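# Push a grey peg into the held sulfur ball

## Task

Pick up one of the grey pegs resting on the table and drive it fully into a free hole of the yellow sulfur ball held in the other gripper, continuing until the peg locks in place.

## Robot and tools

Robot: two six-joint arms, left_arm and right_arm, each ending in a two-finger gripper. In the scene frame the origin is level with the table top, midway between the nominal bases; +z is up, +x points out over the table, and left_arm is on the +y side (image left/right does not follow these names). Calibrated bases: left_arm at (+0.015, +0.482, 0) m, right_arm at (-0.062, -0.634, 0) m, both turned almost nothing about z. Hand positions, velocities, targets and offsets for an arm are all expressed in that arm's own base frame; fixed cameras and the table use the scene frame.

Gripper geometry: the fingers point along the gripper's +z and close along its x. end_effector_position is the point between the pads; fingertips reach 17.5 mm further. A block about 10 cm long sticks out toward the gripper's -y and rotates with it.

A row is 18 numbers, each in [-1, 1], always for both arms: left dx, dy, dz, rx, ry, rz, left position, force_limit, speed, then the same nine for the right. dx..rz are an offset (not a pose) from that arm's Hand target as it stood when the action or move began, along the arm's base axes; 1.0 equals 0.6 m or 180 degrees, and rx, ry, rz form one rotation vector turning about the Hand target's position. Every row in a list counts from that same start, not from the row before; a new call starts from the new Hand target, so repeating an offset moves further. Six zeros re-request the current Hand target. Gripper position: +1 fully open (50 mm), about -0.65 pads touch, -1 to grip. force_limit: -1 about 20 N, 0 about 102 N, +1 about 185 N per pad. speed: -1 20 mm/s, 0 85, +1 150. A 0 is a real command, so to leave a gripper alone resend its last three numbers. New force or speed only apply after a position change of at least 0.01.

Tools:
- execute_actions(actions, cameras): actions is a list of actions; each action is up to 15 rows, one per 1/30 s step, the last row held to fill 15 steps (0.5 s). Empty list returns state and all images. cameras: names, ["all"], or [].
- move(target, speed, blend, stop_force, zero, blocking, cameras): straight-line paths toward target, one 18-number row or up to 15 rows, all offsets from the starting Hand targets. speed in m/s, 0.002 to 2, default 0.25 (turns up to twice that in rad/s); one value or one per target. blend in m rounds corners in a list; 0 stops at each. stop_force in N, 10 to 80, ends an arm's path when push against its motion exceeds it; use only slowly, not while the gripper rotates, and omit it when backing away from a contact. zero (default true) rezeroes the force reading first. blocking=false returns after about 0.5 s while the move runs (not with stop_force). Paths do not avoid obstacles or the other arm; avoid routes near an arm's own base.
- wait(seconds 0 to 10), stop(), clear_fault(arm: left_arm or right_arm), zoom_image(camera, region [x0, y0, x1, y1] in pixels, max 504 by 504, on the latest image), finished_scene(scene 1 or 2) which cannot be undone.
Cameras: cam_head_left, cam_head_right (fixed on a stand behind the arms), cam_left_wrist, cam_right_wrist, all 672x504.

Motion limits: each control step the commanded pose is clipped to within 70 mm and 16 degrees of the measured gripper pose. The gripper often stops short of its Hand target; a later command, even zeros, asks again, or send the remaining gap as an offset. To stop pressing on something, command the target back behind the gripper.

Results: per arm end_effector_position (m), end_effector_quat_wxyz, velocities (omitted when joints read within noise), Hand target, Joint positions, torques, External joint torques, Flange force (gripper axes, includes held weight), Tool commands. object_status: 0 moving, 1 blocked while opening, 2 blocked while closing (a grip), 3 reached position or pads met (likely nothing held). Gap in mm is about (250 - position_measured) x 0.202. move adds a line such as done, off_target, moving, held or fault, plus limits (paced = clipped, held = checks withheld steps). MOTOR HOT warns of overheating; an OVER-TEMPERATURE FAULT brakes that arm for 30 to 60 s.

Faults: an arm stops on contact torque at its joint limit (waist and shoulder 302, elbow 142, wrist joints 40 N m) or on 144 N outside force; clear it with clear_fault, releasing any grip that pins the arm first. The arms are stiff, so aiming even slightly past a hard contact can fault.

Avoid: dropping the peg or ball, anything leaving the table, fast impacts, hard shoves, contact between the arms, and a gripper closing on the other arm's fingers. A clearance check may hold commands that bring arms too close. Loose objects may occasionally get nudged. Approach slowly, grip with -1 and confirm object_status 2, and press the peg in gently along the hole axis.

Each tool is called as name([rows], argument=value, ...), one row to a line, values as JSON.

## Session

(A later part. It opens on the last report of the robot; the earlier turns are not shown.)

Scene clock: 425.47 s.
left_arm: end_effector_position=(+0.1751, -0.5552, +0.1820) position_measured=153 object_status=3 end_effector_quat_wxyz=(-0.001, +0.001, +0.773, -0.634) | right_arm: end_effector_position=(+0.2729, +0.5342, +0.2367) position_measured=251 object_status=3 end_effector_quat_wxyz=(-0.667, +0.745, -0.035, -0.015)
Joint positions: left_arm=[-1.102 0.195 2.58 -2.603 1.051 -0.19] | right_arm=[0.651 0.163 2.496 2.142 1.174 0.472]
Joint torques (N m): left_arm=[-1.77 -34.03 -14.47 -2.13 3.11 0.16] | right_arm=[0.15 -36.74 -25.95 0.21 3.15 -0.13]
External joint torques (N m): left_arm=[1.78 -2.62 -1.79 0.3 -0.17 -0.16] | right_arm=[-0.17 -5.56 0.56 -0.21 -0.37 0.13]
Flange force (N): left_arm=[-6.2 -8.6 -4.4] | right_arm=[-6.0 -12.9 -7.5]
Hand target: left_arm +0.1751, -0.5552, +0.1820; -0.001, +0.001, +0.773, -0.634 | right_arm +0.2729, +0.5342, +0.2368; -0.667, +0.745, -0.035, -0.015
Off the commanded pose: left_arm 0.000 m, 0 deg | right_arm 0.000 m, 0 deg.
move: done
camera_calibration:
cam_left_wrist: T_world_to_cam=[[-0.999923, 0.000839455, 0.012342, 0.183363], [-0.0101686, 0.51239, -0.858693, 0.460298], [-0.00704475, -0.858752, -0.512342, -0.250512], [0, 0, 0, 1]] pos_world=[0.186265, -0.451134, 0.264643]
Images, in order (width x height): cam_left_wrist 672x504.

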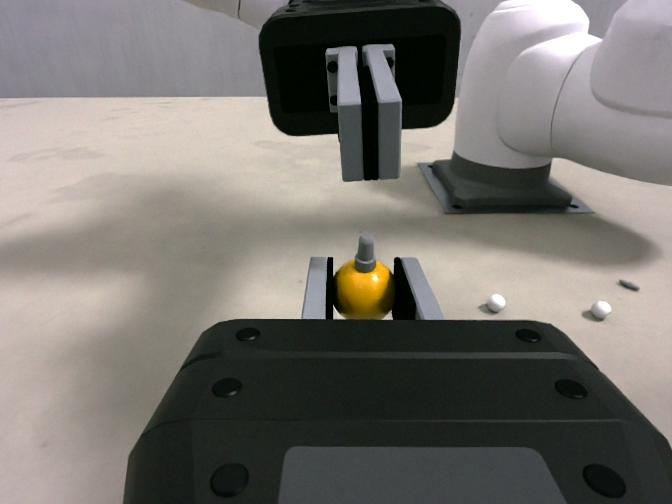

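move([
  [0,0,0,0,0,0,-0.192157,1,1,0,0,0,0,0,0,-0.25,-1,0.5],
  [0,0,0,0,0,0,-0.192157,1,1,0.0,-0.0037,-0.0427,0,0,0,-0.25,0,0.5],
  [0,0,0,0,0,0,-0.192157,1,1,0.0,-0.0037,-0.0427,0,0,0,-1,0,0],
], speed=0.04, cameras=["cam_left_wrist"])

zoom_image(camera="cam_left_wrist", region=[347, 245, 383, 290])

move(target=[0,0,0,0,0,0,-0.192157,1,1,0,0,0.0010,0,0,0,-1,0,0], speed=0.004, cameras=["cam_left_wrist"])

zoom_image(camera="cam_left_wrist", region=[347, 245, 383, 290])

Scene clock: 430.47 s.
left_arm: end_effector_position=(+0.1751, -0.5552, +0.1820) position_measured=153 object_status=3 end_effector_quat_wxyz=(-0.001, +0.001, +0.773, -0.634) | right_arm: end_effector_position=(+0.2729, +0.5320, +0.2111) position_measured=241 object_status=2 end_effector_quat_wxyz=(-0.667, +0.745, -0.035, -0.015)
Joint positions: left_arm=[-1.101 0.195 2.58 -2.603 1.051 -0.19] | right_arm=[0.646 0.224 2.511 2.163 1.218 0.405]
Joint torques (N m): left_arm=[-1.14 -33.85 -14.43 -2.42 2.92 0.08] | right_arm=[0.73 -41.11 -22.82 0.03 3.51 -0.09]
External joint torques (N m): left_arm=[1.12 -2.9 -1.7 0.61 0.03 -0.08] | right_arm=[-0.79 -4.92 0.4 -0.04 -0.64 0.08]
Flange force (N): left_arm=[-5.0 -9.0 -4.5] | right_arm=[-3.9 -12.6 -6.8]
Hand target: left_arm +0.1751, -0.5552, +0.1820; -0.001, +0.001, +0.773, -0.634 | right_arm +0.2729, +0.5320, +0.2111; -0.667, +0.745, -0.035, -0.015
Off the commanded pose: left_arm 0.000 m, 0 deg | right_arm 0.000 m, 0 deg.
move: done
camera_calibration:
cam_left_wrist: T_world_to_cam=[[-0.999923, 0.000839455, 0.012342, 0.183363], [-0.0101686, 0.51239, -0.858693, 0.460298], [-0.00704475, -0.858752, -0.512342, -0.250512], [0, 0, 0, 1]] pos_world=[0.186265, -0.451134, 0.264643]
Images, in order (width x height): cam_left_wrist 672x504.

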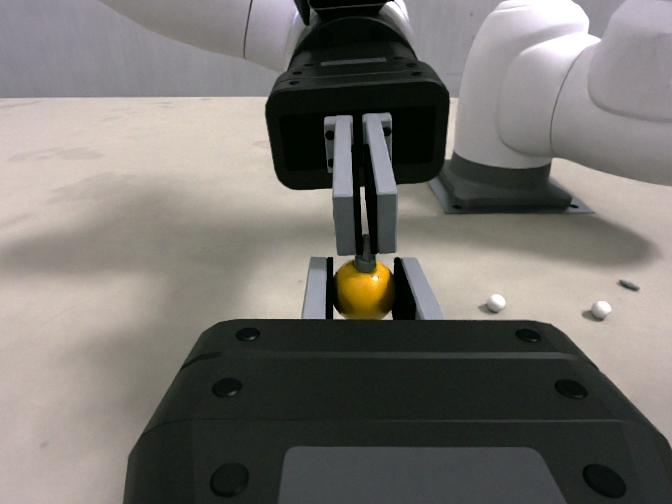

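Scaled by 11.200 from the camera's 672x504 image, which has a finer 960x720 frame.

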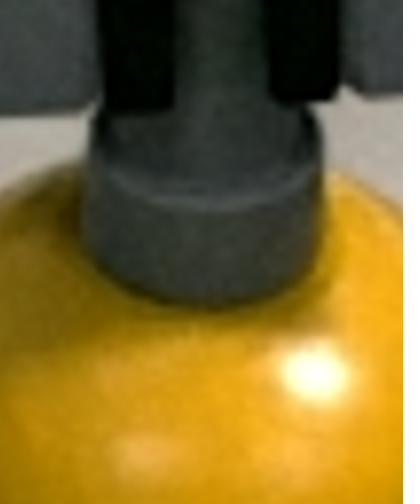

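Scene clock: 431.17 s.
left_arm: end_effector_position=(+0.1751, -0.5552, +0.1820) position_measured=153 object_status=3 end_effector_quat_wxyz=(-0.001, +0.001, +0.773, -0.634) | right_arm: end_effector_position=(+0.2728, +0.5320, +0.2117) position_measured=241 object_status=2 end_effector_quat_wxyz=(-0.667, +0.745, -0.035, -0.015)
Joint positions: left_arm=[-1.101 0.195 2.58 -2.603 1.051 -0.19] | right_arm=[0.646 0.223 2.511 2.162 1.217 0.407]
Joint torques (N m): left_arm=[-1.15 -29.62 -11.27 -2.08 0.62 0.1] | right_arm=[1.19 -44.61 -26.11 0.74 5.68 -0.06]
External joint torques (N m): left_arm=[1.07 -7.08 -4.98 0.25 2.34 -0.1] | right_arm=[-1.06 -1.28 3.72 -0.77 -2.81 0.05]
Flange force (N): left_arm=[-4.9 -15.3 -5.9] | right_arm=[-3.7 -6.0 -7.4]
Hand target: left_arm +0.1751, -0.5552, +0.1820; -0.001, +0.001, +0.773, -0.634 | right_arm +0.2729, +0.5320, +0.2117; -0.667, +0.745, -0.035, -0.015
Off the commanded pose: left_arm 0.000 m, 0 deg | right_arm 0.000 m, 0 deg.
move: done
camera_calibration:
cam_left_wrist: T_world_to_cam=[[-0.999923, 0.000839455, 0.012342, 0.183363], [-0.0101686, 0.51239, -0.858693, 0.460298], [-0.00704475, -0.858752, -0.512342, -0.250512], [0, 0, 0, 1]] pos_world=[0.186265, -0.451134, 0.264643]
Images, in order (width x height): cam_left_wrist 672x504.

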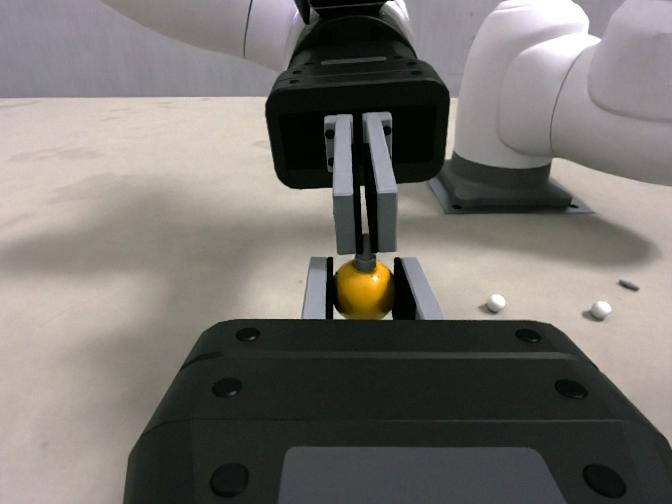

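Scaled by 11.200 from the camera's 672x504 image, which has a finer 960x720 frame.

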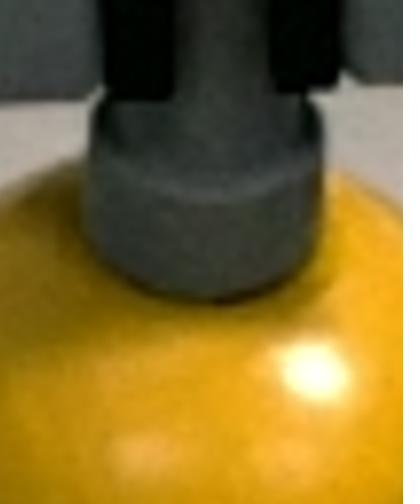

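move(target=[0,0,0,0,0,0,-0.192157,1,1,0,0,0.0008,0,0,0,-1,0,0], speed=0.004)

move(target=[0,0,0,0,0,0,-0.192157,1,1,0,0,0.0006,0,0,0,-1,0,0], speed=0.004, cameras=["cam_left_wrist"])

zoom_image(camera="cam_left_wrist", region=[347, 245, 383, 290])

Scene clock: 432.37 s.
left_arm: end_effector_position=(+0.1751, -0.5552, +0.1820) position_measured=153 object_status=3 end_effector_quat_wxyz=(-0.001, +0.001, +0.773, -0.634) | right_arm: end_effector_position=(+0.2729, +0.5320, +0.2122) position_measured=241 object_status=2 end_effector_quat_wxyz=(-0.667, +0.745, -0.035, -0.015)
Joint positions: left_arm=[-1.101 0.195 2.58 -2.603 1.051 -0.19] | right_arm=[0.646 0.222 2.511 2.162 1.216 0.408]
Joint torques (N m): left_arm=[-0.97 -31.34 -12.53 -2.23 1.58 0.09] | right_arm=[1.15 -43.26 -24.69 0.37 4.74 -0.13]
External joint torques (N m): left_arm=[0.93 -5.09 -3.71 0.41 1.35 -0.09] | right_arm=[-1.26 -2.29 2.23 -0.38 -1.9 0.13]
Flange force (N): left_arm=[-4.7 -12.2 -4.6] | right_arm=[-2.8 -7.7 -7.1]
Hand target: left_arm +0.1751, -0.5552, +0.1820; -0.001, +0.001, +0.773, -0.634 | right_arm +0.2729, +0.5320, +0.2122; -0.667, +0.745, -0.035, -0.015
Off the commanded pose: left_arm 0.000 m, 0 deg | right_arm 0.000 m, 0 deg.
move: done

Scene clock: 433.07 s.
left_arm: end_effector_position=(+0.1751, -0.5552, +0.1820) position_measured=153 object_status=3 end_effector_quat_wxyz=(-0.001, +0.001, +0.773, -0.634) | right_arm: end_effector_position=(+0.2729, +0.5320, +0.2126) position_measured=241 object_status=2 end_effector_quat_wxyz=(-0.667, +0.745, -0.035, -0.015)
Joint positions: left_arm=[-1.101 0.195 2.58 -2.603 1.051 -0.19] | right_arm=[0.646 0.221 2.511 2.161 1.215 0.409]
Joint torques (N m): left_arm=[-1 -32.73 -13.45 -2.3 2.35 0.1] | right_arm=[0.44 -42.15 -23.71 0.15 3.96 -0.14]
External joint torques (N m): left_arm=[1.11 -4.06 -2.83 0.47 0.59 -0.1] | right_arm=[-0.52 -3.92 1.06 -0.15 -1.09 0.14]
Flange force (N): left_arm=[-5.1 -11.1 -4.5] | right_arm=[-4.2 -10.8 -5.9]
Hand target: left_arm +0.1751, -0.5552, +0.1820; -0.001, +0.001, +0.773, -0.634 | right_arm +0.2729, +0.5320, +0.2126; -0.667, +0.745, -0.035, -0.015
Off the commanded pose: left_arm 0.000 m, 0 deg | right_arm 0.000 m, 0 deg.
move: done
camera_calibration:
cam_left_wrist: T_world_to_cam=[[-0.999923, 0.000839455, 0.012342, 0.183463], [-0.0101686, 0.51239, -0.858693, 0.460299], [-0.00704475, -0.858752, -0.512342, -0.250511], [0, 0, 0, 1]] pos_world=[0.186365, -0.451134, 0.264643]
Images, in order (width x height): cam_left_wrist 672x504.

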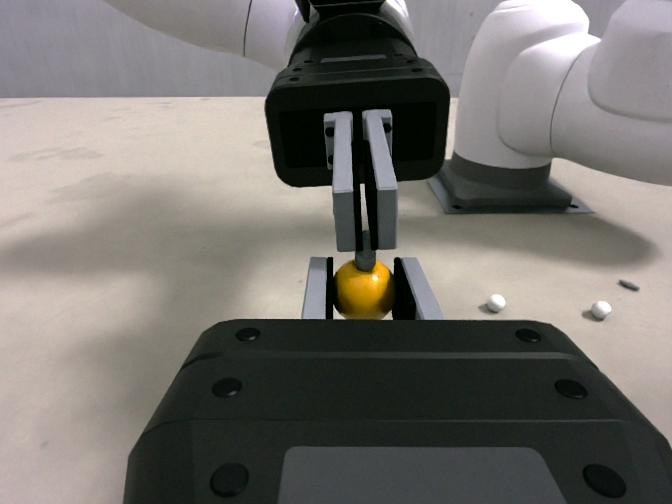

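Scaled by 11.200 from the camera's 672x504 image, which has a finer 960x720 frame.

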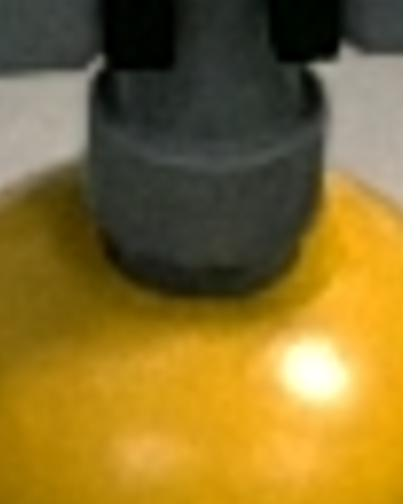

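move(target=[0,0,0,0,0,0,-0.192157,1,1,0,0,-0.0200,0,0,0,-1,0,0], speed=0.008, stop_force=30)

move([
  [0,0,0,0,0,0,-0.192157,1,1,0,0,0.003,0,0,0,-1,0,0],
  [0,0,0,0,0,0,-0.192157,1,1,0,0,0.003,0,0,0,-0.25,0,0],
  [0,0,0,0,0,0,-0.192157,1,1,0,0.004,0.045,0.01,0,0,-0.25,0,0],
  [0,0,0,0,0,0,-0.192157,1,1,0.0005,0.0075,0.035,0.02,0,0,-1,-1,0.5],
], speed=0.05)

move(target=[0,0,0,0,0,0,-0.192157,1,1,0.0,0.0,-0.0450,0,0,0,-1,-1,0.5], speed=0.007, stop_force=60, cameras=["cam_left_wrist"])

zoom_image(camera="cam_left_wrist", region=[347, 245, 383, 290])

move(target=[0,0,0,0,0,0,-0.192157,1,1,0.0,-0.0015,-0.0003,0,0,0,-1,-1,0.5], speed=0.004)

move(target=[0,0,0,0,0,0,-0.192157,1,1,0.0,-0.0015,-0.0003,0,0,0,-1,-1,0.5], speed=0.004)

move(target=[0,0,0,0,0,0,-0.192157,1,1,0.0,-0.0015,-0.0003,0,0,0,-1,-1,0.5], speed=0.004, cameras=["cam_left_wrist"])

zoom_image(camera="cam_left_wrist", region=[347, 245, 383, 290])

Scene clock: 438.23 s.
left_arm: end_effector_position=(+0.1751, -0.5552, +0.1819) position_measured=153 object_status=3 end_effector_quat_wxyz=(-0.001, +0.001, +0.773, -0.634) | right_arm: end_effector_position=(+0.2729, +0.5320, +0.2090) position_measured=241 object_status=2 end_effector_quat_wxyz=(-0.667, +0.744, -0.035, -0.015)
Joint positions: left_arm=[-1.101 0.195 2.58 -2.603 1.051 -0.19] | right_arm=[0.646 0.23 2.512 2.165 1.222 0.399]
Joint torques (N m): left_arm=[-2.68 -56.87 -30.84 -3.54 15.28 0.11] | right_arm=[-1.46 -18.81 -7.1 -3.01 -8.85 -0.11]
External joint torques (N m): left_arm=[2.66 20.23 14.69 1.73 -12.34 -0.11] | right_arm=[1.66 -27.53 -15.09 2.96 11.73 0.1]
Flange force (N): left_arm=[-8.6 26.8 5.2] | right_arm=[-10.8 -52.9 -9.7]
Hand target: left_arm +0.1751, -0.5552, +0.1820; -0.001, +0.001, +0.773, -0.634 | right_arm +0.2729, +0.5320, +0.2091; -0.667, +0.744, -0.035, -0.015 (not the last commanded pose)
Off the commanded pose: left_arm 0.000 m, 0 deg | right_arm 0.008 m, 0 deg.
move: contact (right_arm)

Scene clock: 441.33 s.
left_arm: end_effector_position=(+0.1751, -0.5552, +0.1820) position_measured=153 object_status=3 end_effector_quat_wxyz=(-0.001, +0.001, +0.773, -0.634) | right_arm: end_effector_position=(+0.2732, +0.5365, +0.2301) position_measured=251 object_status=3 end_effector_quat_wxyz=(+0.690, -0.723, +0.034, +0.016)
Joint positions: left_arm=[-1.101 0.195 2.58 -2.603 1.051 -0.19] | right_arm=[0.652 0.225 2.507 2.19 1.274 0.401]
Joint torques (N m): left_arm=[-1.32 -34.18 -14.27 -2.09 3.12 0.13] | right_arm=[0.45 -41.03 -23.11 0.17 3.2 -0.14]
External joint torques (N m): left_arm=[1.33 -2.62 -1.98 0.27 -0.17 -0.13] | right_arm=[-0.53 -5.24 0.61 -0.21 -0.32 0.14]
Flange force (N): left_arm=[-5.0 -8.8 -3.5] | right_arm=[-4.5 -13.3 -6.7]
Hand target: left_arm +0.1751, -0.5552, +0.1820; -0.001, +0.001, +0.773, -0.634 | right_arm +0.2732, +0.5365, +0.2301; +0.690, -0.723, +0.034, +0.016
Off the commanded pose: left_arm 0.000 m, 0 deg | right_arm 0.000 m, 0 deg.
move: done

Scene clock: 444.93 s.
left_arm: end_effector_position=(+0.1751, -0.5552, +0.1819) position_measured=153 object_status=3 end_effector_quat_wxyz=(-0.001, +0.001, +0.773, -0.634) | right_arm: end_effector_position=(+0.2733, +0.5366, +0.2107) position_measured=251 object_status=3 end_effector_quat_wxyz=(+0.690, -0.723, +0.034, +0.016)
Joint positions: left_arm=[-1.101 0.195 2.58 -2.603 1.051 -0.19] | right_arm=[0.652 0.275 2.515 2.203 1.308 0.352]
Joint torques (N m): left_arm=[-3.49 -74.02 -43.05 -4.19 24.85 0.23] | right_arm=[-4 -3.81 4.66 -4.27 -18.44 -0.24]
External joint torques (N m): left_arm=[3.44 37.32 26.93 2.38 -21.91 -0.23] | right_arm=[4.03 -45.08 -24.85 4.19 21.36 0.23]
Flange force (N): left_arm=[-9.6 51.8 12.9] | right_arm=[-16.8 -84.8 -6.0]
Hand target: left_arm +0.1751, -0.5552, +0.1820; -0.001, +0.001, +0.773, -0.634 | right_arm +0.2733, +0.5366, +0.2107; +0.690, -0.723, +0.034, +0.016 (not the last commanded pose)
Off the commanded pose: left_arm 0.000 m, 0 deg | right_arm 0.008 m, 0 deg.
move: contact (right_arm)
camera_calibration:
cam_left_wrist: T_world_to_cam=[[-0.999922, 0.000786287, 0.0124274, 0.183416], [-0.0102682, 0.512507, -0.858622, 0.460351], [-0.00704423, -0.858683, -0.512459, -0.250449], [0, 0, 0, 1]] pos_world=[0.186365, -0.451133, 0.264643]
Images, in order (width x height): cam_left_wrist 672x504.

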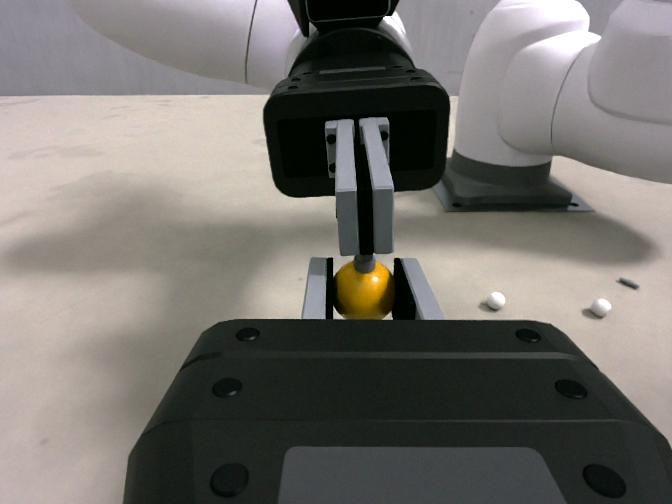

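Scaled by 11.200 from the camera's 672x504 image, which has a finer 960x720 frame.

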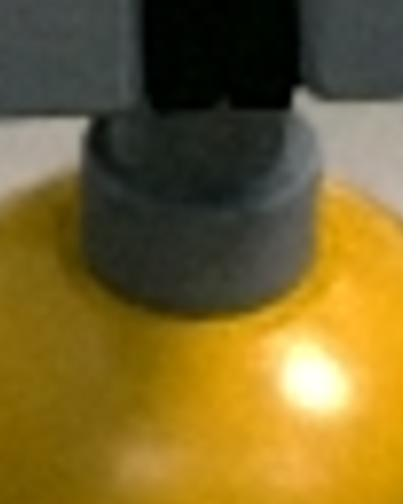

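Scene clock: 445.63 s.
left_arm: end_effector_position=(+0.1751, -0.5552, +0.1820) position_measured=153 object_status=3 end_effector_quat_wxyz=(-0.001, +0.001, +0.773, -0.634) | right_arm: end_effector_position=(+0.2733, +0.5357, +0.2106) position_measured=251 object_status=3 end_effector_quat_wxyz=(+0.690, -0.723, +0.034, +0.016)
Joint positions: left_arm=[-1.101 0.195 2.58 -2.603 1.051 -0.19] | right_arm=[0.65 0.275 2.516 2.201 1.309 0.352]
Joint torques (N m): left_arm=[-3.36 -78.61 -42.99 -4.26 26.94 0.22] | right_arm=[-6.08 -0.08 9.06 -4.47 -20.82 -0.18]
External joint torques (N m): left_arm=[3.41 41.89 26.79 2.44 -24 -0.22] | right_arm=[6.19 -48.43 -29.25 4.38 23.73 0.18]
Flange force (N): left_arm=[-12.1 57.4 20.0] | right_arm=[-17.7 -91.2 -0.2]
Hand target: left_arm +0.1751, -0.5552, +0.1820; -0.001, +0.001, +0.773, -0.634 | right_arm +0.2733, +0.5357, +0.2106; +0.690, -0.723, +0.034, +0.016
Off the commanded pose: left_arm 0.000 m, 0 deg | right_arm 0.000 m, 0 deg.
move: done

Scene clock: 446.33 s.
left_arm: end_effector_position=(+0.1751, -0.5552, +0.1820) position_measured=153 object_status=3 end_effector_quat_wxyz=(-0.001, +0.001, +0.773, -0.634) | right_arm: end_effector_position=(+0.2733, +0.5348, +0.2104) position_measured=251 object_status=3 end_effector_quat_wxyz=(+0.690, -0.723, +0.034, +0.016)
Joint positions: left_arm=[-1.101 0.195 2.58 -2.603 1.051 -0.19] | right_arm=[0.648 0.275 2.517 2.2 1.31 0.351]
Joint torques (N m): left_arm=[-2.71 -81.27 -42.82 -4.31 28.26 0.27] | right_arm=[-7.58 2.36 12.24 -4.83 -22.57 -0.34]
External joint torques (N m): left_arm=[2.76 44.54 26.56 2.48 -25.31 -0.27] | right_arm=[7.48 -50.85 -32.37 4.77 25.48 0.34]
Flange force (N): left_arm=[-12.0 60.0 25.2] | right_arm=[-18.2 -96.1 3.9]
Hand target: left_arm +0.1751, -0.5552, +0.1820; -0.001, +0.001, +0.773, -0.634 | right_arm +0.2733, +0.5348, +0.2104; +0.690, -0.723, +0.034, +0.016
Off the commanded pose: left_arm 0.000 m, 0 deg | right_arm 0.000 m, 0 deg.
move: done

Scene clock: 447.03 s.
left_arm: end_effector_position=(+0.1751, -0.5552, +0.1820) position_measured=153 object_status=3 end_effector_quat_wxyz=(-0.001, +0.001, +0.773, -0.634) | right_arm: end_effector_position=(+0.2733, +0.5339, +0.2102) position_measured=251 object_status=3 end_effector_quat_wxyz=(+0.690, -0.723, +0.034, +0.016)
Joint positions: left_arm=[-1.101 0.195 2.58 -2.603 1.051 -0.19] | right_arm=[0.646 0.275 2.518 2.198 1.311 0.351]
Joint torques (N m): left_arm=[-2.31 -84.55 -42.54 -4.42 29.58 0.27] | right_arm=[-9.61 4.94 15.07 -5.1 -23.97 -0.28]
External joint torques (N m): left_arm=[2.23 47.8 26.4 2.61 -26.64 -0.27] | right_arm=[9.74 -53.62 -35.14 5.02 26.89 0.27]
Flange force (N): left_arm=[-12.8 64.3 30.9] | right_arm=[-21.2 -101.9 9.5]
Hand target: left_arm +0.1751, -0.5552, +0.1820; -0.001, +0.001, +0.773, -0.634 | right_arm +0.2733, +0.5339, +0.2102; +0.690, -0.723, +0.034, +0.016
Off the commanded pose: left_arm 0.000 m, 0 deg | right_arm 0.000 m, 0 deg.
move: done
camera_calibration:
cam_left_wrist: T_world_to_cam=[[-0.999923, 0.000839455, 0.012342, 0.183463], [-0.0101686, 0.51239, -0.858693, 0.460299], [-0.00704475, -0.858752, -0.512342, -0.250511], [0, 0, 0, 1]] pos_world=[0.186365, -0.451134, 0.264643]
Images, in order (width x height): cam_left_wrist 672x504.

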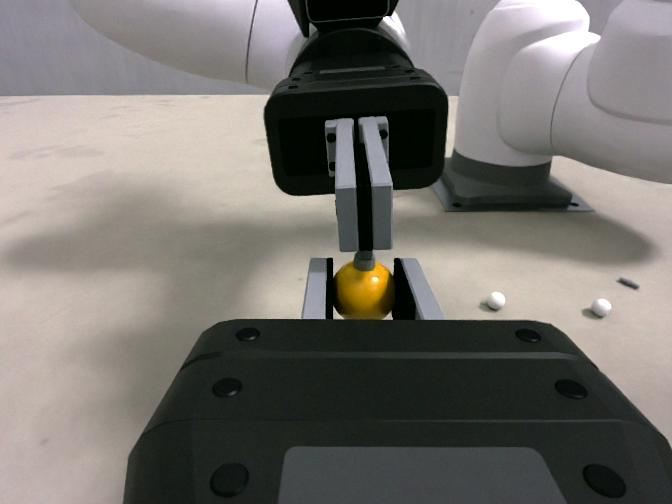

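Scaled by 11.200 from the camera's 672x504 image, which has a finer 960x720 frame.

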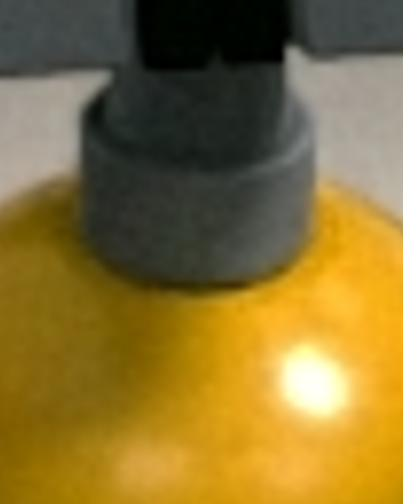

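move([
  [0,0,0,0,0,0,-0.192157,1,1,0,0.003,0.012,0,0,0,-1,-1,0.5],
  [0,0,0,0,0,0,-0.192157,1,1,0,0.003,0.040,0,0,0,-1,-1,0.5],
  [0,0,0,0,0,0,-0.192157,1,1,0,0.003,0.040,0,0,0,-0.25,-1,0.5],
  [0,0,0,0,0,0,-0.192157,1,1,-0.0003,-0.0035,0.0030,0,0,0,-0.25,-1,-1],
  [0,0,0,0,0,0,-0.192157,1,1,-0.0003,-0.0035,0.0030,0,0,0,-1,-1,-1],
], speed=0.04)

move(target=[0,0,0,0,0,0,-0.192157,1,1,0,0,-0.0250,0,0,0,-1,-1,-1], speed=0.006, stop_force=60, cameras=["cam_left_wrist"])

zoom_image(camera="cam_left_wrist", region=[340, 225, 390, 290])

Scene clock: 451.97 s.
left_arm: end_effector_position=(+0.1751, -0.5552, +0.1820) position_measured=153 object_status=3 end_effector_quat_wxyz=(-0.001, +0.001, +0.773, -0.634) | right_arm: end_effector_position=(+0.2731, +0.5318, +0.2120) position_measured=233 object_status=2 end_effector_quat_wxyz=(+0.690, -0.723, +0.034, +0.016)
Joint positions: left_arm=[-1.101 0.195 2.58 -2.603 1.051 -0.19] | right_arm=[0.642 0.269 2.52 2.193 1.31 0.355]
Joint torques (N m): left_arm=[-2.06 -34.31 -14.28 -2.1 3.13 0.09] | right_arm=[0.43 -43.56 -21.14 0.22 3.27 -0.17]
External joint torques (N m): left_arm=[2.03 -2.36 -1.9 0.28 -0.19 -0.08] | right_arm=[-0.39 -4.79 0.88 -0.27 -0.34 0.16]
Flange force (N): left_arm=[-7.0 -7.9 -4.2] | right_arm=[-4.1 -12.8 -6.0]
Hand target: left_arm +0.1751, -0.5552, +0.1820; -0.001, +0.001, +0.773, -0.634 | right_arm +0.2731, +0.5318, +0.2120; +0.690, -0.723, +0.034, +0.016
Off the commanded pose: left_arm 0.000 m, 0 deg | right_arm 0.000 m, 0 deg.
move: done

Scene clock: 454.20 s.
left_arm: end_effector_position=(+0.1751, -0.5552, +0.1819) position_measured=153 object_status=3 end_effector_quat_wxyz=(-0.001, +0.001, +0.773, -0.634) | right_arm: end_effector_position=(+0.2731, +0.5318, +0.2038) position_measured=233 object_status=2 end_effector_quat_wxyz=(+0.690, -0.723, +0.034, +0.016)
Joint positions: left_arm=[-1.101 0.195 2.58 -2.603 1.051 -0.19] | right_arm=[0.642 0.29 2.523 2.198 1.325 0.335]
Joint torques (N m): left_arm=[-6.36 -69.51 -39.79 -2.86 22.76 0.33] | right_arm=[-4.9 -9.23 -0.38 -2.22 -16.57 -0.16]
External joint torques (N m): left_arm=[6.32 32.93 23.56 1.04 -19.81 -0.32] | right_arm=[5.1 -40.33 -18.96 2.14 19.51 0.16]
Flange force (N): left_arm=[-14.4 45.6 8.8] | right_arm=[-18.3 -76.2 -7.9]
Hand target: left_arm +0.1751, -0.5552, +0.1820; -0.001, +0.001, +0.773, -0.634 | right_arm +0.2731, +0.5318, +0.2038; +0.690, -0.723, +0.034, +0.016 (not the last commanded pose)
Off the commanded pose: left_arm 0.000 m, 0 deg | right_arm 0.007 m, 0 deg.
move: contact (right_arm)
camera_calibration:
cam_left_wrist: T_world_to_cam=[[-0.999922, 0.000786287, 0.0124274, 0.183416], [-0.0102682, 0.512507, -0.858622, 0.460351], [-0.00704423, -0.858683, -0.512459, -0.250449], [0, 0, 0, 1]] pos_world=[0.186365, -0.451133, 0.264643]
Images, in order (width x height): cam_left_wrist 672x504.

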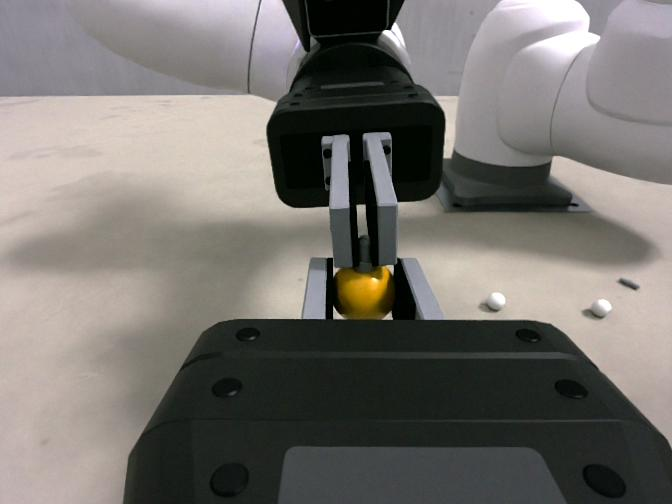

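Scaled by 7.754 from the camera's 672x504 image, which has a finer 960x720 frame.

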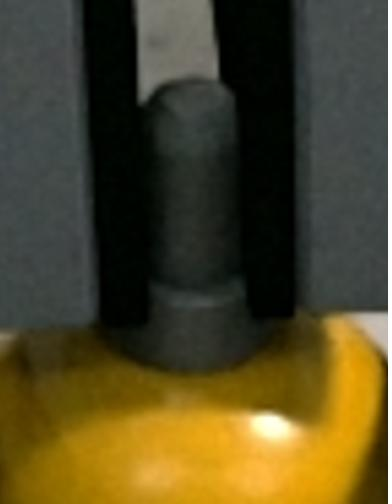

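move([
  [0,0,0,0,0,0,-0.192157,1,1,0,0,0.0085,0,0,0,-1,-1,-1],
  [0,0,0,0,0,0,-0.192157,1,1,0,0,0.0085,0,0,0,-0.4,-1,-1],
  [0,0,0,0,0,0,-0.192157,1,1,0.0,0.0003,0.0142,0,0,0,-0.4,0,-1],
  [0,0,0,0,0,0,-0.192157,1,1,0.0,0.0003,0.0142,0,0,0,-1,0,-0.5],
], speed=0.03, cameras=["cam_left_wrist"])

zoom_image(camera="cam_left_wrist", region=[340, 225, 390, 290])

Scene clock: 460.90 s.
left_arm: end_effector_position=(+0.1751, -0.5552, +0.1820) position_measured=153 object_status=3 end_effector_quat_wxyz=(-0.001, +0.001, +0.773, -0.634) | right_arm: end_effector_position=(+0.2731, +0.5320, +0.2123) position_measured=241 object_status=2 end_effector_quat_wxyz=(+0.690, -0.723, +0.034, +0.016)
Joint positions: left_arm=[-1.101 0.195 2.58 -2.603 1.051 -0.19] | right_arm=[0.642 0.268 2.52 2.193 1.31 0.356]
Joint torques (N m): left_arm=[-1.6 -34.04 -14.49 -2.28 3.04 0.13] | right_arm=[0.37 -43.08 -20.85 0.05 3.42 -0.1]
External joint torques (N m): left_arm=[1.69 -2.77 -1.74 0.46 -0.1 -0.13] | right_arm=[-0.46 -5.27 0.6 -0.08 -0.5 0.1]
Flange force (N): left_arm=[-6.3 -8.9 -4.8] | right_arm=[-4.5 -14.1 -5.6]
Hand target: left_arm +0.1751, -0.5552, +0.1820; -0.001, +0.001, +0.773, -0.634 | right_arm +0.2731, +0.5320, +0.2123; +0.690, -0.723, +0.034, +0.016
Off the commanded pose: left_arm 0.000 m, 0 deg | right_arm 0.000 m, 0 deg.
move: done
camera_calibration:
cam_left_wrist: T_world_to_cam=[[-0.999923, 0.000839738, 0.0123415, 0.183463], [-0.0101681, 0.51239, -0.858693, 0.460299], [-0.00704475, -0.858752, -0.512342, -0.250511], [0, 0, 0, 1]] pos_world=[0.186365, -0.451134, 0.264643]
Images, in order (width x height): cam_left_wrist 672x504.

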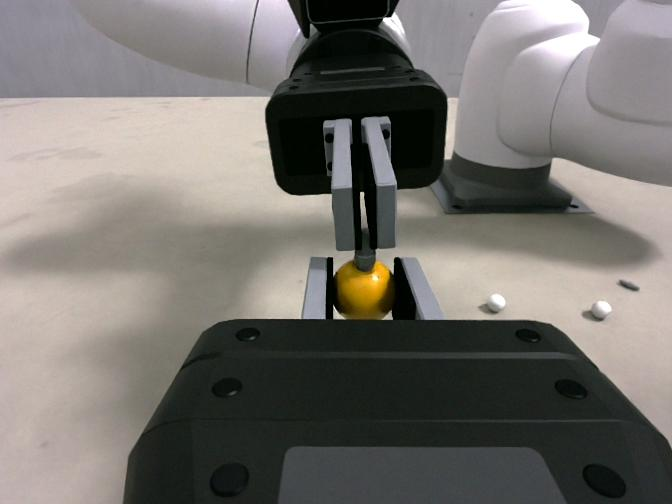

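Scaled by 7.754 from the camera's 672x504 image, which has a finer 960x720 frame.

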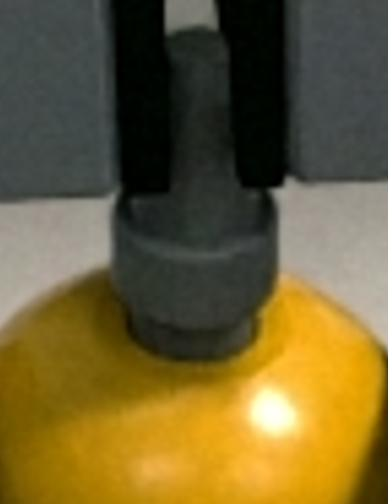

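move(target=[0,0,0,0,0,0,-0.192157,1,1,-0.0003,0.0,-0.0200,0,0,0,-1,0,-0.5], speed=0.006, stop_force=50)

move([
  [0,0,0,0,0,0,-0.192157,1,1,0.0121,0.0032,0,0,0,0.1667,-1,0,-0.5],
  [0,0,0,0,0,0,-0.192157,1,1,-0.0121,0.0032,-0.0003,0,0,-0.1667,-1,0,-0.5],
  [0,0,0,0,0,0,-0.192157,1,1,0.0121,0.0032,-0.0008,0,0,0.1667,-1,0,-0.5],
  [0,0,0,0,0,0,-0.192157,1,1,0,0,-0.0010,0,0,0,-1,0,-0.5],
], speed=0.25, blend=0.0003, cameras=["cam_left_wrist"])

zoom_image(camera="cam_left_wrist", region=[347, 245, 383, 290])

move(target=[0,0,0,0,0,0,-0.192157,1,1,0,0,0.0085,0,0,0,-1,0,-0.5], speed=0.012, cameras=["cam_left_wrist"])

zoom_image(camera="cam_left_wrist", region=[347, 245, 383, 290])

Scene clock: 463.37 s.
left_arm: end_effector_position=(+0.1751, -0.5552, +0.1818) position_measured=153 object_status=3 end_effector_quat_wxyz=(-0.001, +0.001, +0.773, -0.634) | right_arm: end_effector_position=(+0.2730, +0.5321, +0.2067) position_measured=241 object_status=2 end_effector_quat_wxyz=(+0.690, -0.723, +0.034, +0.016)
Joint positions: left_arm=[-1.101 0.195 2.58 -2.603 1.051 -0.19] | right_arm=[0.642 0.283 2.522 2.197 1.32 0.341]
Joint torques (N m): left_arm=[-4.4 -67.06 -37.65 -3.56 20.94 0.31] | right_arm=[-3.61 -11.38 -0.56 -2.88 -14.75 -0.19]
External joint torques (N m): left_arm=[4.39 30.24 21.56 1.75 -18 -0.31] | right_arm=[3.28 -37.98 -19.12 2.88 17.69 0.19]
Flange force (N): left_arm=[-12.0 41.4 8.8] | right_arm=[-14.9 -72.9 -7.5]
Hand target: left_arm +0.1751, -0.5552, +0.1820; -0.001, +0.001, +0.773, -0.634 | right_arm +0.2730, +0.5320, +0.2067; +0.690, -0.723, +0.034, +0.016 (not the last commanded pose)
Off the commanded pose: left_arm 0.000 m, 0 deg | right_arm 0.006 m, 0 deg.
move: contact (right_arm)

Scene clock: 470.53 s.
left_arm: end_effector_position=(+0.1751, -0.5552, +0.1820) position_measured=153 object_status=3 end_effector_quat_wxyz=(-0.001, +0.001, +0.773, -0.634) | right_arm: end_effector_position=(+0.2730, +0.5320, +0.2061) position_measured=241 object_status=2 end_effector_quat_wxyz=(+0.690, -0.723, +0.034, +0.016)
Joint positions: left_arm=[-1.101 0.195 2.58 -2.603 1.051 -0.19] | right_arm=[0.642 0.285 2.522 2.197 1.321 0.34]
Joint torques (N m): left_arm=[-2.28 -41.63 -24.91 -3.16 7.73 0.15] | right_arm=[2.28 -35.53 -17.36 -1.01 -0.71 -0.13]
External joint torques (N m): left_arm=[2.31 4.95 8.73 1.33 -4.8 -0.14] | right_arm=[-2.41 -13.62 -2.18 0.97 3.63 0.13]
Flange force (N): left_arm=[-4.5 4.8 -9.1] | right_arm=[-5.4 -29.0 -14.0]
Hand target: left_arm +0.1751, -0.5552, +0.1820; -0.001, +0.001, +0.773, -0.634 | right_arm +0.2730, +0.5320, +0.2061; +0.690, -0.723, +0.034, +0.016
Off the commanded pose: left_arm 0.000 m, 0 deg | right_arm 0.000 m, 0 deg.
move: done
camera_calibration:
cam_left_wrist: T_world_to_cam=[[-0.999923, 0.000839455, 0.012342, 0.183363], [-0.0101686, 0.51239, -0.858693, 0.460298], [-0.00704475, -0.858752, -0.512342, -0.250512], [0, 0, 0, 1]] pos_world=[0.186265, -0.451134, 0.264643]
Images, in order (width x height): cam_left_wrist 672x504.

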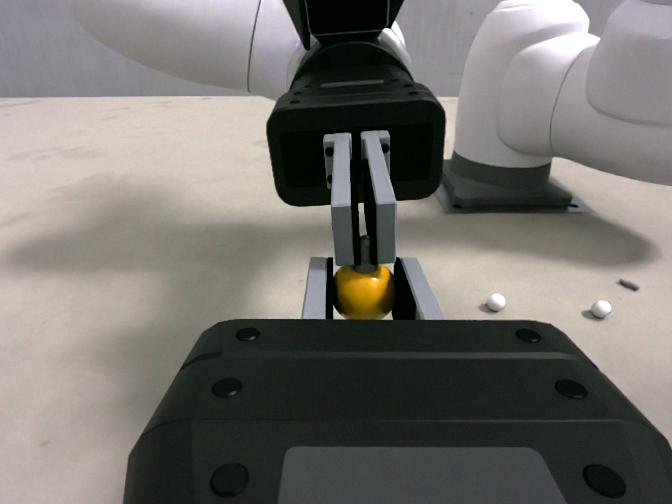

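Scaled by 11.200 from the camera's 672x504 image, which has a finer 960x720 frame.

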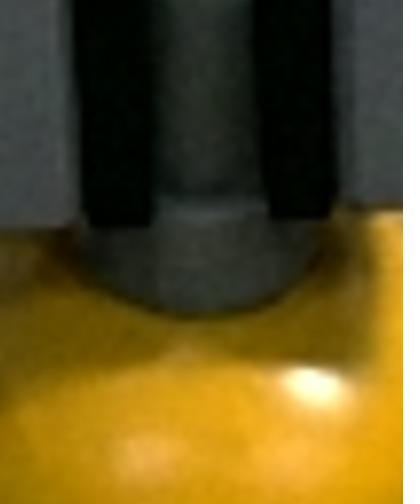

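Scene clock: 471.27 s.
left_arm: end_effector_position=(+0.1751, -0.5552, +0.1820) position_measured=153 object_status=3 end_effector_quat_wxyz=(-0.001, +0.001, +0.773, -0.634) | right_arm: end_effector_position=(+0.2730, +0.5320, +0.2112) position_measured=241 object_status=2 end_effector_quat_wxyz=(+0.690, -0.723, +0.034, +0.016)
Joint positions: left_arm=[-1.101 0.195 2.58 -2.603 1.051 -0.19] | right_arm=[0.642 0.271 2.52 2.194 1.313 0.352]
Joint torques (N m): left_arm=[0.2 -33.47 -15.11 -3.14 2.21 0.07] | right_arm=[2.42 -44.41 -19.89 -0.85 4.23 -0.29]
External joint torques (N m): left_arm=[-0.11 -3.2 -1.21 1.3 0.74 -0.07] | right_arm=[-2.58 -3.88 -0.15 0.82 -1.32 0.29]
Flange force (N): left_arm=[-3.3 -8.1 -5.1] | right_arm=[-0.3 -12.4 -5.7]
Hand target: left_arm +0.1751, -0.5552, +0.1820; -0.001, +0.001, +0.773, -0.634 | right_arm +0.2730, +0.5320, +0.2112; +0.690, -0.723, +0.034, +0.016
Off the commanded pose: left_arm 0.000 m, 0 deg | right_arm 0.000 m, 0 deg.
move: done
camera_calibration:
cam_left_wrist: T_world_to_cam=[[-0.999923, 0.000840513, 0.0123415, 0.183363], [-0.0101683, 0.512317, -0.858736, 0.460362], [-0.00704455, -0.858796, -0.512269, -0.2505], [0, 0, 0, 1]] pos_world=[0.186265, -0.451134, 0.264743]
Images, in order (width x height): cam_left_wrist 672x504.

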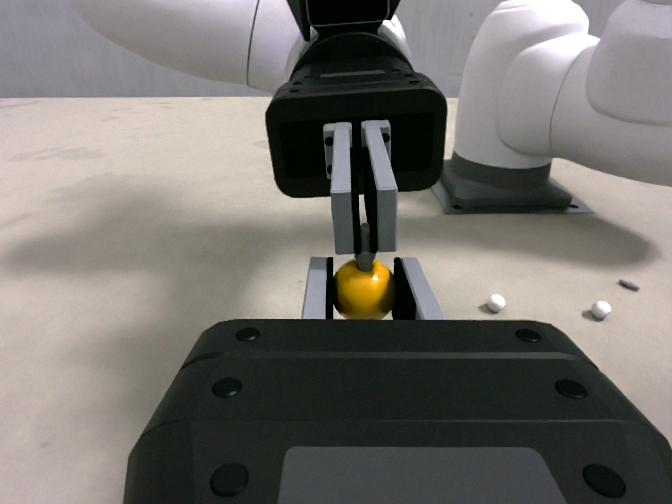

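Scaled by 11.200 from the camera's 672x504 image, which has a finer 960x720 frame.

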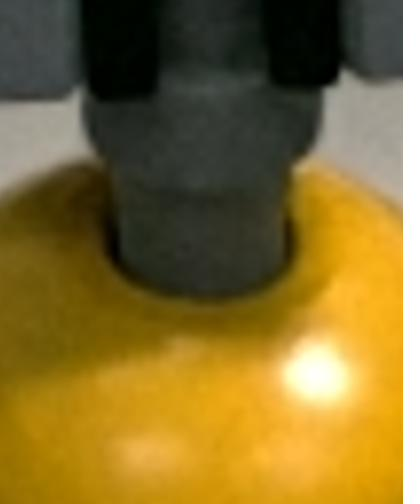

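move(target=[0,0,0,0,0,0,-1,1,-1,0,0,0,0,0,0,-1,0,-0.5], cameras=["cam_left_wrist"])

zoom_image(camera="cam_left_wrist", region=[320, 235, 410, 320])

Scene clock: 473.10 s.
left_arm: end_effector_position=(+0.1751, -0.5552, +0.1820) position_measured=153 object_status=2 end_effector_quat_wxyz=(-0.001, +0.001, +0.773, -0.634) | right_arm: end_effector_position=(+0.2730, +0.5320, +0.2112) position_measured=241 object_status=2 end_effector_quat_wxyz=(+0.690, -0.723, +0.034, +0.016)
Joint positions: left_arm=[-1.101 0.195 2.58 -2.603 1.051 -0.19] | right_arm=[0.642 0.271 2.52 2.194 1.312 0.352]
Joint torques (N m): left_arm=[0.57 -32.95 -14.98 -3.24 2.28 0.08] | right_arm=[3.32 -44.58 -20.07 -0.83 4.33 -0.01]
External joint torques (N m): left_arm=[-0.52 -3.9 -1.13 1.42 0.66 -0.08] | right_arm=[-3.43 -3.6 0 0.79 -1.42 0.01]
Flange force (N): left_arm=[-2.1 -10.3 -5.8] | right_arm=[1.0 -11.1 -7.5]
Hand target: left_arm +0.1751, -0.5552, +0.1820; -0.001, +0.001, +0.773, -0.634 | right_arm +0.2730, +0.5320, +0.2112; +0.690, -0.723, +0.034, +0.016
Off the commanded pose: left_arm 0.000 m, 0 deg | right_arm 0.000 m, 0 deg.
move: done
camera_calibration:
cam_left_wrist: T_world_to_cam=[[-0.999923, 0.000840513, 0.0123415, 0.183464], [-0.0101683, 0.512317, -0.858736, 0.460277], [-0.00704455, -0.858796, -0.512269, -0.250551], [0, 0, 0, 1]] pos_world=[0.186365, -0.451134, 0.264643]
Images, in order (width x height): cam_left_wrist 672x504.

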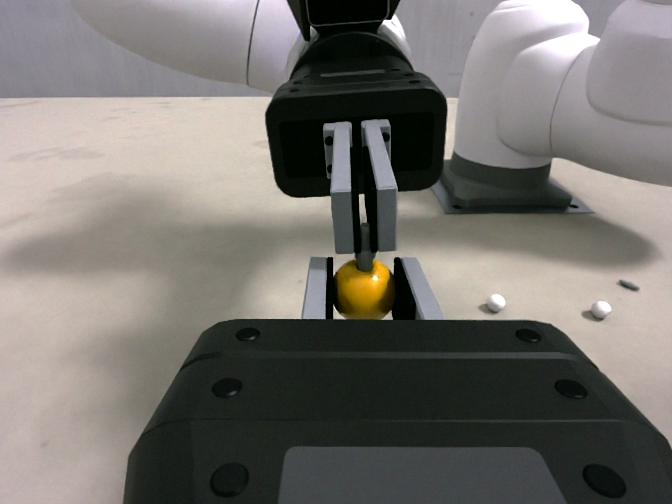

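Scaled by 5.600 from the camera's 672x504 image, which has a finer 960x720 frame.

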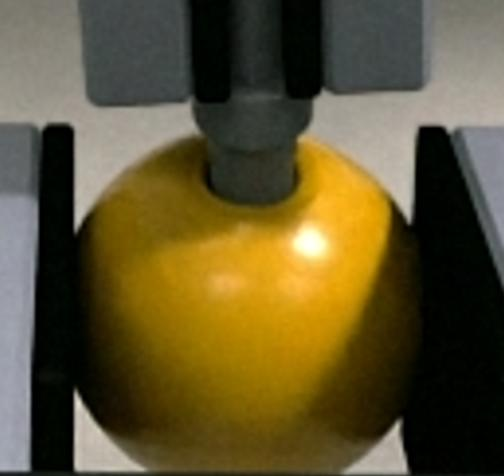

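move([
  [0,0,0,0,0,0,-1,1,-1,0,0,0,0,0,0,-0.4,0,-0.5],
  [0,0,0,0,0,0,-1,1,-1,0,0.0003,0.0045,0,0,0,-0.4,0,-0.5],
  [0,0,0,0,0,0,-1,1,-1,0,0.0003,0.0045,0,0,0,-1,0,-0.5],
], speed=0.03)

move(target=[0,0,0,0,0,0,-1,1,-1,-0.0006,0.0,-0.0250,0,0,0,-1,0,-0.5], speed=0.006, stop_force=75, cameras=["cam_left_wrist"])

zoom_image(camera="cam_left_wrist", region=[347, 245, 383, 290])

move(target=[0,0,0,0,0,0,-1,1,-1,0,0,0.0110,0,0,0,-1,0,-0.5], speed=0.012, cameras=["cam_left_wrist"])

zoom_image(camera="cam_left_wrist", region=[347, 245, 383, 290])

Scene clock: 475.63 s.
left_arm: end_effector_position=(+0.1751, -0.5552, +0.1820) position_measured=153 object_status=2 end_effector_quat_wxyz=(-0.001, +0.001, +0.773, -0.634) | right_arm: end_effector_position=(+0.2730, +0.5322, +0.2139) position_measured=246 object_status=2 end_effector_quat_wxyz=(+0.690, -0.723, +0.034, +0.016)
Joint positions: left_arm=[-1.101 0.195 2.58 -2.603 1.051 -0.19] | right_arm=[0.643 0.264 2.519 2.193 1.308 0.359]
Joint torques (N m): left_arm=[-1.3 -34.1 -14.58 -2.24 3.08 0.11] | right_arm=[0.23 -42.46 -21.11 0.1 3.39 -0.16]
External joint torques (N m): left_arm=[1.34 -2.45 -1.62 0.41 -0.14 -0.11] | right_arm=[-0.17 -5.74 0.68 -0.16 -0.47 0.16]
Flange force (N): left_arm=[-5.2 -8.1 -3.9] | right_arm=[-5.4 -15.3 -5.7]
Hand target: left_arm +0.1751, -0.5552, +0.1820; -0.001, +0.001, +0.773, -0.634 | right_arm +0.2730, +0.5322, +0.2139; +0.690, -0.723, +0.034, +0.016
Off the commanded pose: left_arm 0.000 m, 0 deg | right_arm 0.000 m, 0 deg.
move: done

Scene clock: 477.93 s.
left_arm: end_effector_position=(+0.1751, -0.5552, +0.1819) position_measured=153 object_status=2 end_effector_quat_wxyz=(-0.001, +0.001, +0.773, -0.634) | right_arm: end_effector_position=(+0.2729, +0.5323, +0.2056) position_measured=245 object_status=2 end_effector_quat_wxyz=(+0.690, -0.722, +0.034, +0.016)
Joint positions: left_arm=[-1.101 0.195 2.58 -2.603 1.051 -0.19] | right_arm=[0.643 0.286 2.522 2.199 1.323 0.338]
Joint torques (N m): left_arm=[-4.34 -80.54 -48.81 -4.62 28.38 0.26] | right_arm=[-3.27 1.66 8.04 -4.71 -22.24 -0.25]
External joint torques (N m): left_arm=[4.37 43.86 32.58 2.79 -25.43 -0.25] | right_arm=[3.43 -50.88 -27.47 4.63 25.17 0.25]
Flange force (N): left_arm=[-11.3 62.7 13.5] | right_arm=[-16.9 -95.5 -9.1]
Hand target: left_arm +0.1751, -0.5552, +0.1820; -0.001, +0.001, +0.773, -0.634 | right_arm +0.2729, +0.5323, +0.2056; +0.690, -0.722, +0.034, +0.016 (not the last commanded pose)
Off the commanded pose: left_arm 0.000 m, 0 deg | right_arm 0.007 m, 0 deg.
move: contact (right_arm)
camera_calibration:
cam_left_wrist: T_world_to_cam=[[-0.999923, 0.000839738, 0.0123415, 0.183363], [-0.0101681, 0.51239, -0.858693, 0.460297], [-0.00704475, -0.858752, -0.512342, -0.250512], [0, 0, 0, 1]] pos_world=[0.186265, -0.451134, 0.264643]
Images, in order (width x height): cam_left_wrist 672x504.

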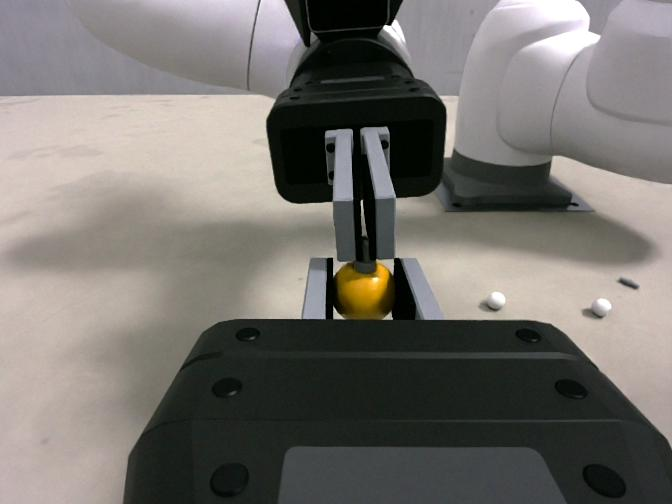

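Scaled by 11.200 from the camera's 672x504 image, which has a finer 960x720 frame.

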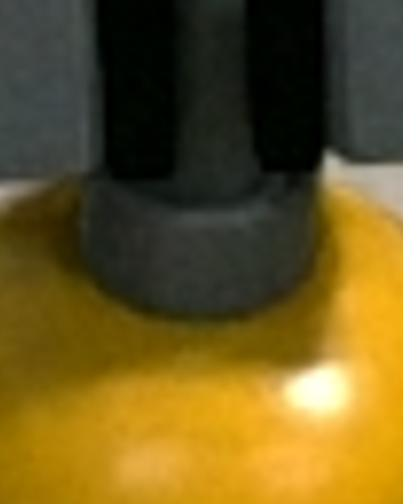

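Scene clock: 478.73 s.
left_arm: end_effector_position=(+0.1752, -0.5553, +0.1822) position_measured=153 object_status=2 end_effector_quat_wxyz=(-0.001, +0.001, +0.773, -0.634) | right_arm: end_effector_position=(+0.2729, +0.5323, +0.2122) position_measured=245 object_status=2 end_effector_quat_wxyz=(+0.690, -0.722, +0.034, +0.016)
Joint positions: left_arm=[-1.101 0.195 2.58 -2.603 1.051 -0.19] | right_arm=[0.643 0.269 2.52 2.194 1.311 0.354]
Joint torques (N m): left_arm=[-1.5 -34.01 -14.05 -2.33 2.96 0.05] | right_arm=[0.72 -42.45 -20.72 -0.04 3.28 -0.33]
External joint torques (N m): left_arm=[1.46 -2.64 -2.25 0.5 -0.01 -0.05] | right_arm=[-0.61 -5.91 0.43 -0.03 -0.36 0.32]
Flange force (N): left_arm=[-6.3 -8.6 -3.7] | right_arm=[-4.5 -16.1 -6.3]
Hand target: left_arm +0.1751, -0.5552, +0.1820; -0.001, +0.001, +0.773, -0.634 | right_arm +0.2729, +0.5323, +0.2122; +0.690, -0.722, +0.034, +0.016
Off the commanded pose: left_arm 0.000 m, 0 deg | right_arm 0.000 m, 0 deg.
move: done
camera_calibration:
cam_left_wrist: T_world_to_cam=[[-0.999926, 0.000725184, 0.0121525, 0.18346], [-0.0100675, 0.512006, -0.858923, 0.460339], [-0.00684501, -0.858981, -0.511961, -0.25065], [0, 0, 0, 1]] pos_world=[0.186365, -0.451133, 0.264843]
Images, in order (width x height): cam_left_wrist 672x504.

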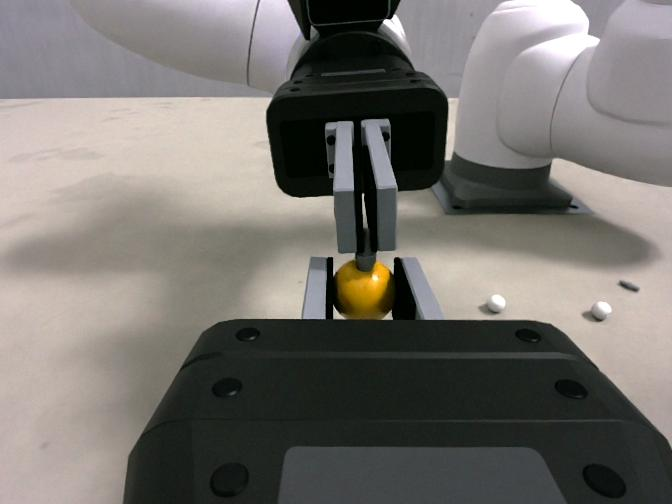

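Scaled by 11.200 from the camera's 672x504 image, which has a finer 960x720 frame.

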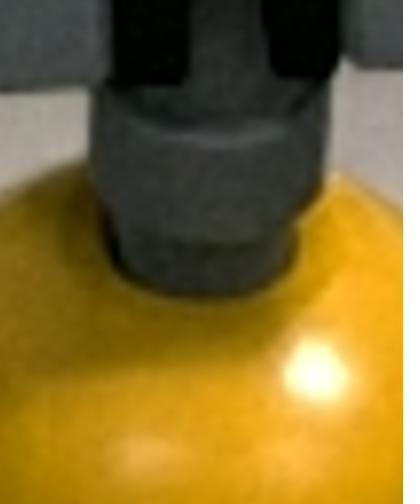

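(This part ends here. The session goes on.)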